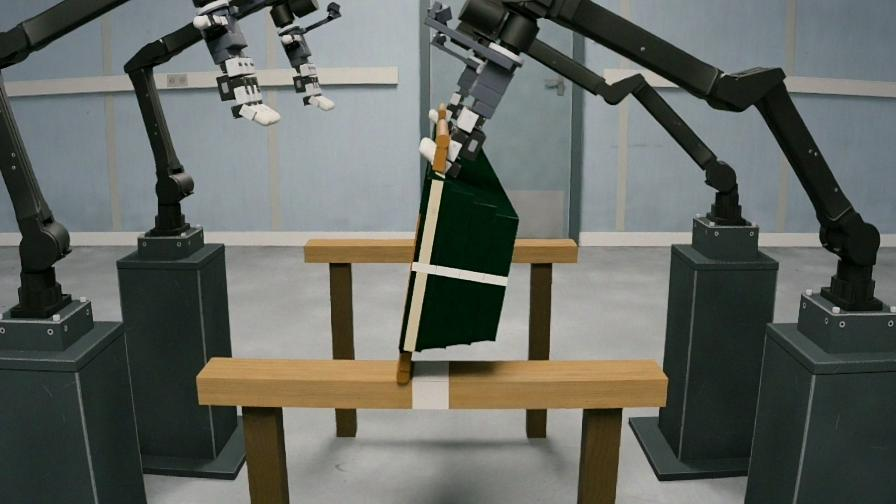

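move(
  arm3={"target": [0.454, 0.078, 1.062, 0.2756, 0.9613, 0, 0], "speed": 0.1},
  arm4={"target": [-0.524, 0.058, 1.064, 0.2756, 0.9613, 0, 0], "speed": 0.1},
  cameras=["cam_a", "cam_b"],
)

Scene clock: 141.13 s.
Joint torques (N m): arm1=[-1.08 -7.94 9.07 1.25 -0.07 -0.17] | arm2=[0.44 -10.29 10.39 1.78 0.31 0.19] | arm3=[-0.5 -16.09 11.82 6.12 0.82 -0.04] | arm4=[1.08 -19.08 9.58 5.18 -0.83 0.12]
Heat: arm1: hottest joint3_rad 44 °C; arm2: hottest joint3_rad 49 °C; arm3: hottest joint3_rad 49 °C; arm4: hottest joint3_rad 42 °C.
move: arm3 off_target; arm4 off_target
Joint velocities: within noise
arm1, arm2: as last shown
arm3.joint_positions: joint1_rad=+0.136 joint2_rad=+1.782 joint3_rad=+1.852 joint4_rad=-1.244 joint5_rad=+0.050 joint6_rad=+0.119 hand_index_mcp=+0.785 hand_index_abd=+0.000 hand_index_pip=+0.562 hand_index_dip=-0.813 hand_middle_mcp=+0.779 hand_middle_abd=+0.000 hand_middle_pip=+0.559 hand_middle_dip=-0.810 hand_ring_mcp=+0.772 hand_ring_abd=-0.002 hand_ring_pip=+0.561 hand_ring_dip=-0.811 hand_thumb_cmc=+0.719 hand_thumb_axl=+0.677 hand_thumb_mcp=+0.223 hand_thumb_ipl=+0.168 hand_current_limit=+0.750 hand_speed=-0.600
arm3.joint_status: not commanded
arm3.hand_state: blocked,goal,goal,goal,blocked,goal,goal,goal,goal,goal,goal,goal,goal,goal,goal,goal
arm3.index_mcp_current_ma: 27
arm3.index_abd_current_ma: 0
arm3.index_pip_current_ma: -6
arm3.index_dip_current_ma: -5
arm3.middle_mcp_current_ma: 19
arm3.middle_abd_current_ma: 0
arm3.middle_pip_current_ma: -9
arm3.middle_dip_current_ma: -3
arm3.ring_mcp_current_ma: 10
arm3.ring_abd_current_ma: 0
arm3.ring_pip_current_ma: -7
arm3.ring_dip_current_ma: -4
arm3.thumb_cmc_current_ma: 1
arm3.thumb_axl_current_ma: 0
arm3.thumb_mcp_current_ma: -1
arm3.thumb_ipl_current_ma: 0
arm3.hand_goal_index_mcp: 0.754
arm3.hand_goal_index_abd: 0.000
arm3.hand_goal_index_pip: 0.576
arm3.hand_goal_index_dip: -0.800
arm3.hand_goal_middle_mcp: 0.754
arm3.hand_goal_middle_abd: 0.000
arm3.hand_goal_middle_pip: 0.576
arm3.hand_goal_middle_dip: -0.800
arm3.hand_goal_ring_mcp: 0.754
arm3.hand_goal_ring_abd: 0.000
arm3.hand_goal_ring_pip: 0.576
arm3.hand_goal_ring_dip: -0.800
arm3.hand_goal_thumb_cmc: 0.714
arm3.hand_goal_thumb_axl: 0.678
arm3.hand_goal_thumb_mcp: 0.226
arm3.hand_goal_thumb_ipl: 0.168
arm3.hand: x=+0.4587 y=+0.1075 z=+1.0241 quat_wxyz=(+0.203, +0.979, +0.006, +0.001) (m; scene frame)
arm3.hand_target: x=+0.4535 y=+0.0834 z=+1.0632 quat_wxyz=(+0.274, +0.962, +0.000, +0.000) (m; scene frame)
arm3.hand_status: off_target (0.048 m and 8.6 deg from the pose sent, 0.088 m and 4.5 deg at the start)
arm4.joint_positions: joint1_rad=-0.214 joint2_rad=+1.830 joint3_rad=+1.894 joint4_rad=-1.206 joint5_rad=-0.078 joint6_rad=-0.166 hand_index_mcp=+0.755 hand_index_abd=-0.002 hand_index_pip=+0.575 hand_index_dip=-0.797 hand_middle_mcp=+0.779 hand_middle_abd=+0.001 hand_middle_pip=+0.567 hand_middle_dip=-0.808 hand_ring_mcp=+0.818 hand_ring_abd=-0.001 hand_ring_pip=+0.544 hand_ring_dip=-0.823 hand_thumb_cmc=+0.719 hand_thumb_axl=+0.677 hand_thumb_mcp=+0.224 hand_thumb_ipl=+0.168 hand_current_limit=+0.750 hand_speed=-0.600
arm4.joint_status: not commanded
arm4.hand_state: goal,goal,goal,goal,blocked,goal,goal,goal,blocked,goal,blocked,blocked,goal,goal,goal,goal
arm4.index_mcp_current_ma: 0
arm4.index_abd_current_ma: 0
arm4.index_pip_current_ma: 0
arm4.index_dip_current_ma: 0
arm4.middle_mcp_current_ma: 14
arm4.middle_abd_current_ma: 0
arm4.middle_pip_current_ma: -2
arm4.middle_dip_current_ma: -1
arm4.ring_mcp_current_ma: 82
arm4.ring_abd_current_ma: 0
arm4.ring_pip_current_ma: -19
arm4.ring_dip_current_ma: -11
arm4.thumb_cmc_current_ma: 1
arm4.thumb_axl_current_ma: 0
arm4.thumb_mcp_current_ma: 0
arm4.thumb_ipl_current_ma: 0
arm4.hand_goal_index_mcp: 0.754
arm4.hand_goal_index_abd: 0.000
arm4.hand_goal_index_pip: 0.576
arm4.hand_goal_index_dip: -0.800
arm4.hand_goal_middle_mcp: 0.754
arm4.hand_goal_middle_abd: 0.000
arm4.hand_goal_middle_pip: 0.576
arm4.hand_goal_middle_dip: -0.800
arm4.hand_goal_ring_mcp: 0.754
arm4.hand_goal_ring_abd: 0.000
arm4.hand_goal_ring_pip: 0.576
arm4.hand_goal_ring_dip: -0.800
arm4.hand_goal_thumb_cmc: 0.714
arm4.hand_goal_thumb_axl: 0.678
arm4.hand_goal_thumb_mcp: 0.226
arm4.hand_goal_thumb_ipl: 0.168
arm4.hand: x=-0.5338 y=+0.0814 z=+1.0263 quat_wxyz=(+0.215, +0.977, -0.005, -0.001) (m; scene frame)
arm4.hand_target: x=-0.5235 y=+0.0619 z=+1.0647 quat_wxyz=(+0.275, +0.962, +0.000, +0.000) (m; scene frame)
arm4.hand_status: off_target (0.045 m and 7.2 deg from the pose sent, 0.094 m and 3.4 deg at the start)
pictures: cam_a, cam_b

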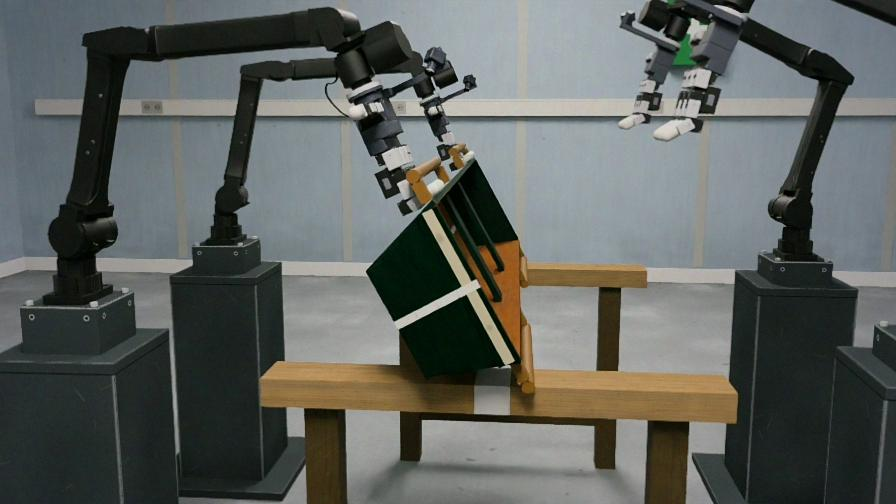

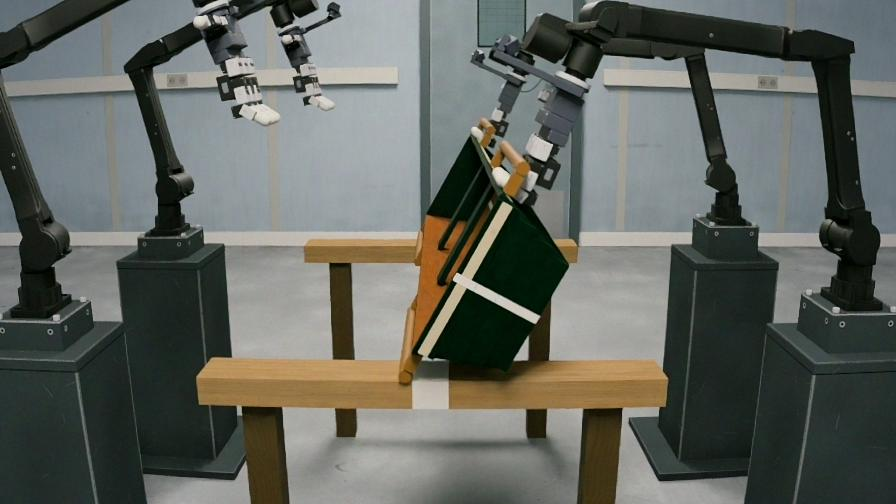

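move(
  arm3={"target": [0.454, 0.01, 1.050, 0.2756, 0.9613, 0, 0], "speed": 0.08},
  arm4={"target": [-0.524, -0.005, 1.050, 0.2756, 0.9613, 0, 0], "speed": 0.08},
  cameras=["cam_a", "cam_b"],
)

Scene clock: 144.93 s.
Joint torques (N m): arm1=[-1.08 -7.94 9.09 1.25 -0.07 -0.17] | arm2=[0.03 -10.75 10.43 1.78 0.32 0.21] | arm3=[-0.85 -12.34 14.39 4.19 0.26 -0.16] | arm4=[1.03 -14.68 11.38 2.73 -0.12 0.24]
Heat: arm1: hottest joint3_rad 44 °C; arm2: hottest joint3_rad 49 °C; arm3: hottest joint3_rad 50 °C; arm4: hottest joint3_rad 43 °C.
move: arm3 off_target; arm4 off_target
Joint velocities: within noise
arm1, arm2: as last shown
arm3.joint_positions: joint1_rad=+0.129 joint2_rad=+1.911 joint3_rad=+2.079 joint4_rad=-1.244 joint5_rad=+0.057 joint6_rad=+0.115 hand_index_mcp=+0.803 hand_index_abd=+0.000 hand_index_pip=+0.585 hand_index_dip=-0.803 hand_middle_mcp=+0.806 hand_middle_abd=+0.004 hand_middle_pip=+0.589 hand_middle_dip=-0.802 hand_ring_mcp=+0.807 hand_ring_abd=+0.003 hand_ring_pip=+0.595 hand_ring_dip=-0.803 hand_thumb_cmc=+0.719 hand_thumb_axl=+0.677 hand_thumb_mcp=+0.223 hand_thumb_ipl=+0.168 hand_current_limit=+0.750 hand_speed=-0.600
arm3.joint_status: not commanded
arm3.hand_state: blocked,goal,goal,goal,blocked,goal,goal,goal,blocked,goal,goal,goal,goal,goal,goal,goal
arm3.index_mcp_current_ma: 60
arm3.index_abd_current_ma: 0
arm3.index_pip_current_ma: 3
arm3.index_dip_current_ma: 0
arm3.middle_mcp_current_ma: 68
arm3.middle_abd_current_ma: 0
arm3.middle_pip_current_ma: 6
arm3.middle_dip_current_ma: 0
arm3.ring_mcp_current_ma: 71
arm3.ring_abd_current_ma: 0
arm3.ring_pip_current_ma: 10
arm3.ring_dip_current_ma: 0
arm3.thumb_cmc_current_ma: 1
arm3.thumb_axl_current_ma: 0
arm3.thumb_mcp_current_ma: -1
arm3.thumb_ipl_current_ma: 0
arm3.hand_goal_index_mcp: 0.754
arm3.hand_goal_index_abd: 0.000
arm3.hand_goal_index_pip: 0.576
arm3.hand_goal_index_dip: -0.800
arm3.hand_goal_middle_mcp: 0.754
arm3.hand_goal_middle_abd: 0.000
arm3.hand_goal_middle_pip: 0.576
arm3.hand_goal_middle_dip: -0.800
arm3.hand_goal_ring_mcp: 0.754
arm3.hand_goal_ring_abd: 0.000
arm3.hand_goal_ring_pip: 0.576
arm3.hand_goal_ring_dip: -0.800
arm3.hand_goal_thumb_cmc: 0.714
arm3.hand_goal_thumb_axl: 0.678
arm3.hand_goal_thumb_mcp: 0.226
arm3.hand_goal_thumb_ipl: 0.168
arm3.hand: x=+0.4605 y=+0.0493 z=+1.0582 quat_wxyz=(+0.251, +0.968, +0.003, +0.002) (m; scene frame)
arm3.hand_target: x=+0.4533 y=+0.0150 z=+1.0489 quat_wxyz=(+0.276, +0.961, +0.001, +0.000) (m; scene frame)
arm3.hand_status: off_target (0.041 m and 2.9 deg from the pose sent, 0.101 m and 8.6 deg at the start)
arm4.joint_positions: joint1_rad=-0.203 joint2_rad=+1.957 joint3_rad=+2.123 joint4_rad=-1.206 joint5_rad=-0.095 joint6_rad=-0.160 hand_index_mcp=+0.780 hand_index_abd=-0.002 hand_index_pip=+0.579 hand_index_dip=-0.797 hand_middle_mcp=+0.810 hand_middle_abd=-0.002 hand_middle_pip=+0.588 hand_middle_dip=-0.803 hand_ring_mcp=+0.843 hand_ring_abd=-0.003 hand_ring_pip=+0.593 hand_ring_dip=-0.802 hand_thumb_cmc=+0.719 hand_thumb_axl=+0.677 hand_thumb_mcp=+0.224 hand_thumb_ipl=+0.168 hand_current_limit=+0.750 hand_speed=-0.600
arm4.joint_status: not commanded
arm4.hand_state: blocked,goal,goal,goal,blocked,goal,goal,goal,blocked,goal,goal,goal,goal,goal,goal,goal
arm4.index_mcp_current_ma: 15
arm4.index_abd_current_ma: 0
arm4.index_pip_current_ma: 0
arm4.index_dip_current_ma: 0
arm4.middle_mcp_current_ma: 63
arm4.middle_abd_current_ma: 0
arm4.middle_pip_current_ma: 3
arm4.middle_dip_current_ma: 0
arm4.ring_mcp_current_ma: 150
arm4.ring_abd_current_ma: 0
arm4.ring_pip_current_ma: 6
arm4.ring_dip_current_ma: 0
arm4.thumb_cmc_current_ma: 1
arm4.thumb_axl_current_ma: 0
arm4.thumb_mcp_current_ma: 0
arm4.thumb_ipl_current_ma: 0
arm4.hand_goal_index_mcp: 0.754
arm4.hand_goal_index_abd: 0.000
arm4.hand_goal_index_pip: 0.576
arm4.hand_goal_index_dip: -0.800
arm4.hand_goal_middle_mcp: 0.754
arm4.hand_goal_middle_abd: 0.000
arm4.hand_goal_middle_pip: 0.576
arm4.hand_goal_middle_dip: -0.800
arm4.hand_goal_ring_mcp: 0.754
arm4.hand_goal_ring_abd: 0.000
arm4.hand_goal_ring_pip: 0.576
arm4.hand_goal_ring_dip: -0.800
arm4.hand_goal_thumb_cmc: 0.714
arm4.hand_goal_thumb_axl: 0.678
arm4.hand_goal_thumb_mcp: 0.226
arm4.hand_goal_thumb_ipl: 0.168
arm4.hand: x=-0.5336 y=+0.0235 z=+1.0608 quat_wxyz=(+0.265, +0.964, +0.002, +0.000) (m; scene frame)
arm4.hand_target: x=-0.5218 y=-0.0022 z=+1.0493 quat_wxyz=(+0.277, +0.961, +0.001, +0.004) (m; scene frame)
arm4.hand_status: off_target (0.032 m and 1.3 deg from the pose sent, 0.090 m and 7.2 deg at the start)
pictures: cam_a, cam_b

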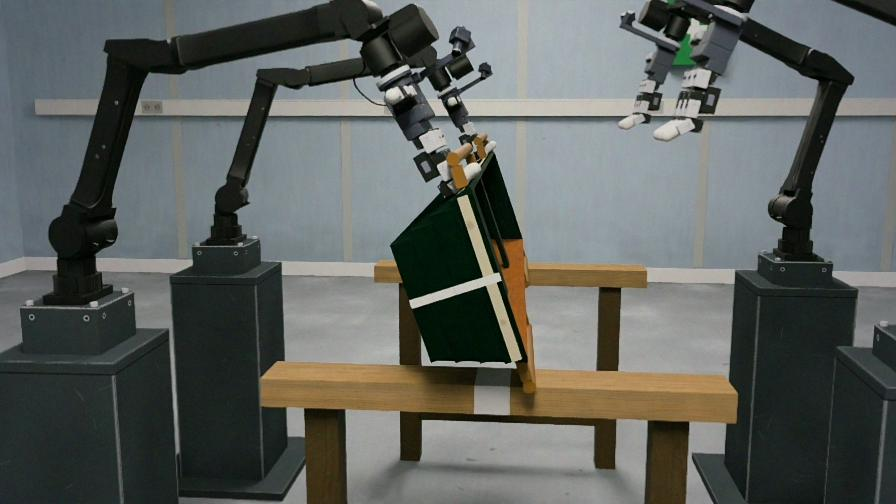

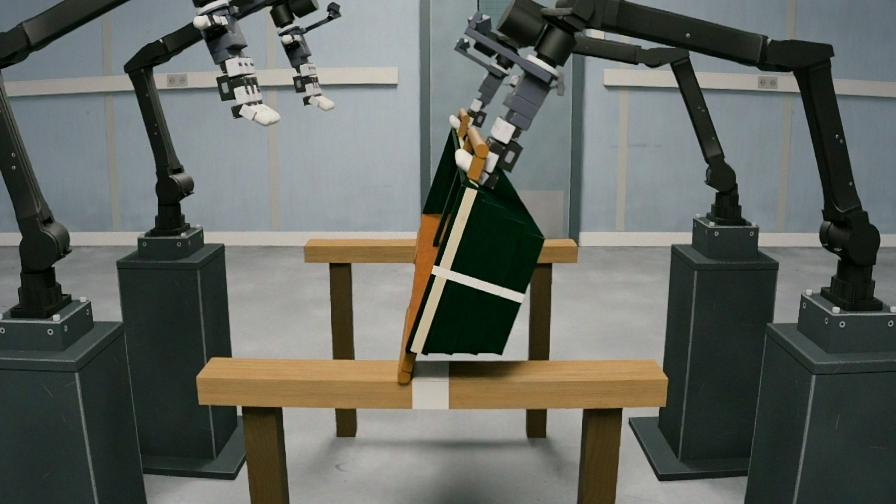

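move(
  arm3={"target": [0.454, 0.090, 1.050, 0.2756, 0.9613, 0, 0], "speed": 0.1},
  arm4={"target": [-0.524, 0.065, 1.050, 0.2756, 0.9613, 0, 0], "speed": 0.1},
)

move(
  arm3={"target": [0.454, 0.125, 1.000, 0.2924, 0.9563, 0, 0], "speed": 0.08},
  arm4={"target": [-0.524, 0.095, 1.000, 0.2924, 0.9563, 0, 0], "speed": 0.08},
  cameras=["cam_a", "cam_b"],
)

Scene clock: 153.07 s.
Joint torques (N m): arm1=[-1.08 -7.94 9.07 1.28 -0.07 -0.17] | arm2=[0.21 -10.75 10.44 1.72 0.3 0.23] | arm3=[-0.32 -15.21 11.43 5.72 0.7 0] | arm4=[0.73 -17.49 9.55 5.29 -0.41 0.17]
Heat: arm1: hottest joint3_rad 44 °C; arm2: hottest joint3_rad 49 °C; arm3: hottest joint3_rad 51 °C; arm4: hottest joint3_rad 43 °C.
move: arm3 off_target; arm4 off_target
Joint velocities: within noise
arm1, arm2: as last shown
arm3.joint_positions: joint1_rad=+0.141 joint2_rad=+1.742 joint3_rad=+1.776 joint4_rad=-1.192 joint5_rad=+0.056 joint6_rad=+0.119 hand_index_mcp=+0.786 hand_index_abd=+0.000 hand_index_pip=+0.558 hand_index_dip=-0.817 hand_middle_mcp=+0.776 hand_middle_abd=+0.001 hand_middle_pip=+0.554 hand_middle_dip=-0.813 hand_ring_mcp=+0.767 hand_ring_abd=+0.000 hand_ring_pip=+0.557 hand_ring_dip=-0.814 hand_thumb_cmc=+0.719 hand_thumb_axl=+0.677 hand_thumb_mcp=+0.223 hand_thumb_ipl=+0.168 hand_current_limit=+0.750 hand_speed=-0.600
arm3.joint_status: not commanded
arm3.hand_state: blocked,goal,goal,goal,blocked,goal,blocked,goal,goal,goal,goal,goal,goal,goal,goal,goal
arm3.index_mcp_current_ma: 29
arm3.index_abd_current_ma: 0
arm3.index_pip_current_ma: -9
arm3.index_dip_current_ma: -8
arm3.middle_mcp_current_ma: 15
arm3.middle_abd_current_ma: 0
arm3.middle_pip_current_ma: -13
arm3.middle_dip_current_ma: -5
arm3.ring_mcp_current_ma: 6
arm3.ring_abd_current_ma: 0
arm3.ring_pip_current_ma: -10
arm3.ring_dip_current_ma: -6
arm3.thumb_cmc_current_ma: 1
arm3.thumb_axl_current_ma: 0
arm3.thumb_mcp_current_ma: -1
arm3.thumb_ipl_current_ma: 0
arm3.hand_goal_index_mcp: 0.754
arm3.hand_goal_index_abd: 0.000
arm3.hand_goal_index_pip: 0.576
arm3.hand_goal_index_dip: -0.800
arm3.hand_goal_middle_mcp: 0.754
arm3.hand_goal_middle_abd: 0.000
arm3.hand_goal_middle_pip: 0.576
arm3.hand_goal_middle_dip: -0.800
arm3.hand_goal_ring_mcp: 0.754
arm3.hand_goal_ring_abd: 0.000
arm3.hand_goal_ring_pip: 0.576
arm3.hand_goal_ring_dip: -0.800
arm3.hand_goal_thumb_cmc: 0.714
arm3.hand_goal_thumb_axl: 0.678
arm3.hand_goal_thumb_mcp: 0.226
arm3.hand_goal_thumb_ipl: 0.168
arm3.hand: x=+0.4597 y=+0.1179 z=+1.0186 quat_wxyz=(+0.211, +0.977, +0.008, -0.001) (m; scene frame)
arm3.hand_target: x=+0.4536 y=+0.0944 z=+1.0509 quat_wxyz=(+0.274, +0.962, -0.001, +0.000) (m; scene frame)
arm3.hand_status: off_target (0.042 m and 7.7 deg from the pose sent, 0.042 m and 2.9 deg at the start)
arm4.joint_positions: joint1_rad=-0.219 joint2_rad=+1.796 joint3_rad=+1.827 joint4_rad=-1.164 joint5_rad=-0.084 joint6_rad=-0.172 hand_index_mcp=+0.755 hand_index_abd=-0.002 hand_index_pip=+0.576 hand_index_dip=-0.799 hand_middle_mcp=+0.774 hand_middle_abd=-0.001 hand_middle_pip=+0.561 hand_middle_dip=-0.814 hand_ring_mcp=+0.813 hand_ring_abd=-0.002 hand_ring_pip=+0.538 hand_ring_dip=-0.828 hand_thumb_cmc=+0.719 hand_thumb_axl=+0.677 hand_thumb_mcp=+0.224 hand_thumb_ipl=+0.168 hand_current_limit=+0.750 hand_speed=-0.600
arm4.joint_status: not commanded
arm4.hand_state: goal,goal,goal,goal,blocked,goal,goal,goal,blocked,goal,blocked,blocked,goal,goal,goal,goal
arm4.index_mcp_current_ma: 0
arm4.index_abd_current_ma: 0
arm4.index_pip_current_ma: 0
arm4.index_dip_current_ma: 0
arm4.middle_mcp_current_ma: 9
arm4.middle_abd_current_ma: 0
arm4.middle_pip_current_ma: -5
arm4.middle_dip_current_ma: -4
arm4.ring_mcp_current_ma: 70
arm4.ring_abd_current_ma: 0
arm4.ring_pip_current_ma: -28
arm4.ring_dip_current_ma: -15
arm4.thumb_cmc_current_ma: 1
arm4.thumb_axl_current_ma: 0
arm4.thumb_mcp_current_ma: 0
arm4.thumb_ipl_current_ma: 0
arm4.hand_goal_index_mcp: 0.754
arm4.hand_goal_index_abd: 0.000
arm4.hand_goal_index_pip: 0.576
arm4.hand_goal_index_dip: -0.800
arm4.hand_goal_middle_mcp: 0.754
arm4.hand_goal_middle_abd: 0.000
arm4.hand_goal_middle_pip: 0.576
arm4.hand_goal_middle_dip: -0.800
arm4.hand_goal_ring_mcp: 0.754
arm4.hand_goal_ring_abd: 0.000
arm4.hand_goal_ring_pip: 0.576
arm4.hand_goal_ring_dip: -0.800
arm4.hand_goal_thumb_cmc: 0.714
arm4.hand_goal_thumb_axl: 0.678
arm4.hand_goal_thumb_mcp: 0.226
arm4.hand_goal_thumb_ipl: 0.168
arm4.hand: x=-0.5340 y=+0.0912 z=+1.0201 quat_wxyz=(+0.219, +0.976, -0.004, +0.000) (m; scene frame)
arm4.hand_target: x=-0.5243 y=+0.0690 z=+1.0505 quat_wxyz=(+0.274, +0.962, +0.000, -0.003) (m; scene frame)
arm4.hand_status: off_target (0.041 m and 6.7 deg from the pose sent, 0.044 m and 1.3 deg at the start)
pictures: none

Scene clock: 154.57 s.
Joint torques (N m): arm1=[-1.08 -8 9.09 1.25 -0.07 -0.17] | arm2=[0.03 -10.58 10.48 1.68 0.31 0.23] | arm3=[-1.44 -10.58 10.85 6.48 0.77 -0.04] | arm4=[1.44 -11.46 9.46 6 -0.74 0.29]
Heat: arm1: hottest joint3_rad 44 °C; arm2: hottest joint3_rad 49 °C; arm3: hottest joint3_rad 51 °C; arm4: hottest joint3_rad 43 °C.
move: arm3 off_target; arm4 off_target
Joint velocities: within noise
arm1, arm2: as last shown
arm3.joint_positions: joint1_rad=+0.152 joint2_rad=+1.602 joint3_rad=+1.501 joint4_rad=-0.987 joint5_rad=+0.061 joint6_rad=+0.129 hand_index_mcp=+0.776 hand_index_abd=+0.000 hand_index_pip=+0.552 hand_index_dip=-0.823 hand_middle_mcp=+0.770 hand_middle_abd=+0.001 hand_middle_pip=+0.551 hand_middle_dip=-0.816 hand_ring_mcp=+0.765 hand_ring_abd=+0.000 hand_ring_pip=+0.557 hand_ring_dip=-0.815 hand_thumb_cmc=+0.719 hand_thumb_axl=+0.677 hand_thumb_mcp=+0.223 hand_thumb_ipl=+0.168 hand_current_limit=+0.750 hand_speed=-0.600
arm3.joint_status: not commanded
arm3.hand_state: blocked,goal,blocked,blocked,goal,goal,blocked,goal,goal,goal,goal,goal,goal,goal,goal,goal
arm3.index_mcp_current_ma: 15
arm3.index_abd_current_ma: 0
arm3.index_pip_current_ma: -16
arm3.index_dip_current_ma: -15
arm3.middle_mcp_current_ma: 9
arm3.middle_abd_current_ma: 0
arm3.middle_pip_current_ma: -16
arm3.middle_dip_current_ma: -8
arm3.ring_mcp_current_ma: 4
arm3.ring_abd_current_ma: 0
arm3.ring_pip_current_ma: -10
arm3.ring_dip_current_ma: -7
arm3.thumb_cmc_current_ma: 1
arm3.thumb_axl_current_ma: 0
arm3.thumb_mcp_current_ma: -1
arm3.thumb_ipl_current_ma: 0
arm3.hand_goal_index_mcp: 0.754
arm3.hand_goal_index_abd: 0.000
arm3.hand_goal_index_pip: 0.576
arm3.hand_goal_index_dip: -0.800
arm3.hand_goal_middle_mcp: 0.754
arm3.hand_goal_middle_abd: 0.000
arm3.hand_goal_middle_pip: 0.576
arm3.hand_goal_middle_dip: -0.800
arm3.hand_goal_ring_mcp: 0.754
arm3.hand_goal_ring_abd: 0.000
arm3.hand_goal_ring_pip: 0.576
arm3.hand_goal_ring_dip: -0.800
arm3.hand_goal_thumb_cmc: 0.714
arm3.hand_goal_thumb_axl: 0.678
arm3.hand_goal_thumb_mcp: 0.226
arm3.hand_goal_thumb_ipl: 0.168
arm3.hand: x=+0.4592 y=+0.1586 z=+0.9945 quat_wxyz=(+0.246, +0.969, +0.007, +0.004) (m; scene frame)
arm3.hand_target: x=+0.4538 y=+0.1286 z=+1.0007 quat_wxyz=(+0.291, +0.957, +0.000, +0.001) (m; scene frame)
arm3.hand_status: off_target (0.034 m and 5.7 deg from the pose sent, 0.021 m and 9.7 deg at the start)
arm4.joint_positions: joint1_rad=-0.235 joint2_rad=+1.664 joint3_rad=+1.557 joint4_rad=-0.965 joint5_rad=-0.094 joint6_rad=-0.186 hand_index_mcp=+0.752 hand_index_abd=-0.002 hand_index_pip=+0.574 hand_index_dip=-0.801 hand_middle_mcp=+0.769 hand_middle_abd=-0.001 hand_middle_pip=+0.556 hand_middle_dip=-0.819 hand_ring_mcp=+0.804 hand_ring_abd=-0.003 hand_ring_pip=+0.527 hand_ring_dip=-0.836 hand_thumb_cmc=+0.719 hand_thumb_axl=+0.677 hand_thumb_mcp=+0.224 hand_thumb_ipl=+0.168 hand_current_limit=+0.750 hand_speed=-0.600
arm4.joint_status: not commanded
arm4.hand_state: goal,goal,goal,goal,goal,goal,blocked,goal,blocked,goal,blocked,blocked,goal,goal,goal,goal
arm4.index_mcp_current_ma: 0
arm4.index_abd_current_ma: 0
arm4.index_pip_current_ma: 0
arm4.index_dip_current_ma: 0
arm4.middle_mcp_current_ma: 6
arm4.middle_abd_current_ma: 0
arm4.middle_pip_current_ma: -8
arm4.middle_dip_current_ma: -7
arm4.ring_mcp_current_ma: 51
arm4.ring_abd_current_ma: 0
arm4.ring_pip_current_ma: -44
arm4.ring_dip_current_ma: -25
arm4.thumb_cmc_current_ma: 1
arm4.thumb_axl_current_ma: 0
arm4.thumb_mcp_current_ma: 0
arm4.thumb_ipl_current_ma: 0
arm4.hand_goal_index_mcp: 0.754
arm4.hand_goal_index_abd: 0.000
arm4.hand_goal_index_pip: 0.576
arm4.hand_goal_index_dip: -0.800
arm4.hand_goal_middle_mcp: 0.754
arm4.hand_goal_middle_abd: 0.000
arm4.hand_goal_middle_pip: 0.576
arm4.hand_goal_middle_dip: -0.800
arm4.hand_goal_ring_mcp: 0.754
arm4.hand_goal_ring_abd: 0.000
arm4.hand_goal_ring_pip: 0.576
arm4.hand_goal_ring_dip: -0.800
arm4.hand_goal_thumb_cmc: 0.714
arm4.hand_goal_thumb_axl: 0.678
arm4.hand_goal_thumb_mcp: 0.226
arm4.hand_goal_thumb_ipl: 0.168
arm4.hand: x=-0.5346 y=+0.1309 z=+0.9966 quat_wxyz=(+0.250, +0.968, -0.002, -0.006) (m; scene frame)
arm4.hand_target: x=-0.5230 y=+0.0988 z=+1.0005 quat_wxyz=(+0.291, +0.957, +0.000, +0.001) (m; scene frame)
arm4.hand_status: off_target (0.038 m and 5.1 deg from the pose sent, 0.023 m and 8.7 deg at the start)
pictures: cam_a, cam_b

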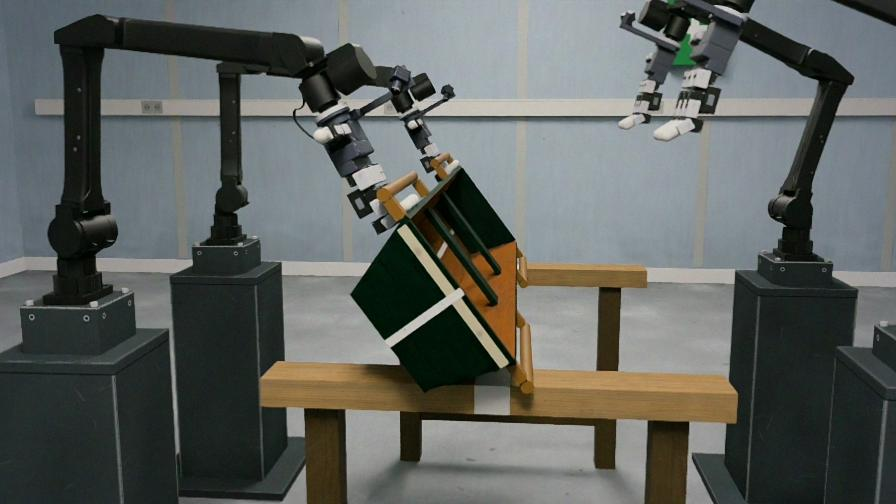

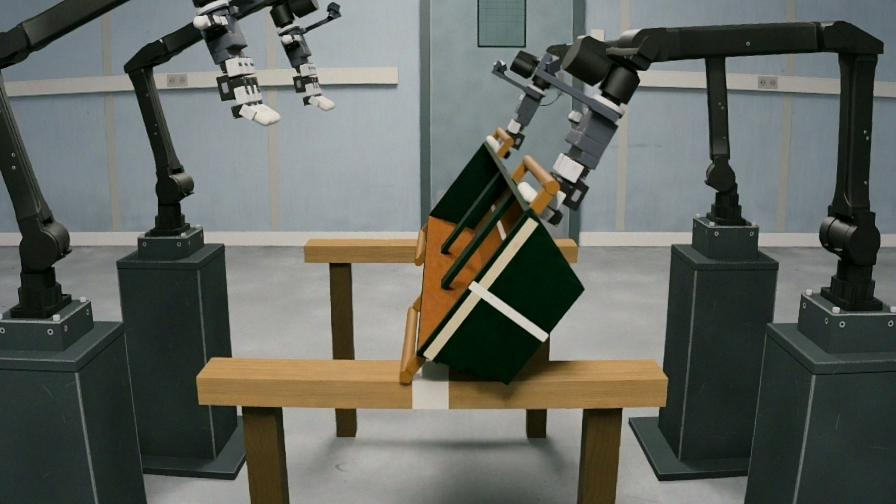

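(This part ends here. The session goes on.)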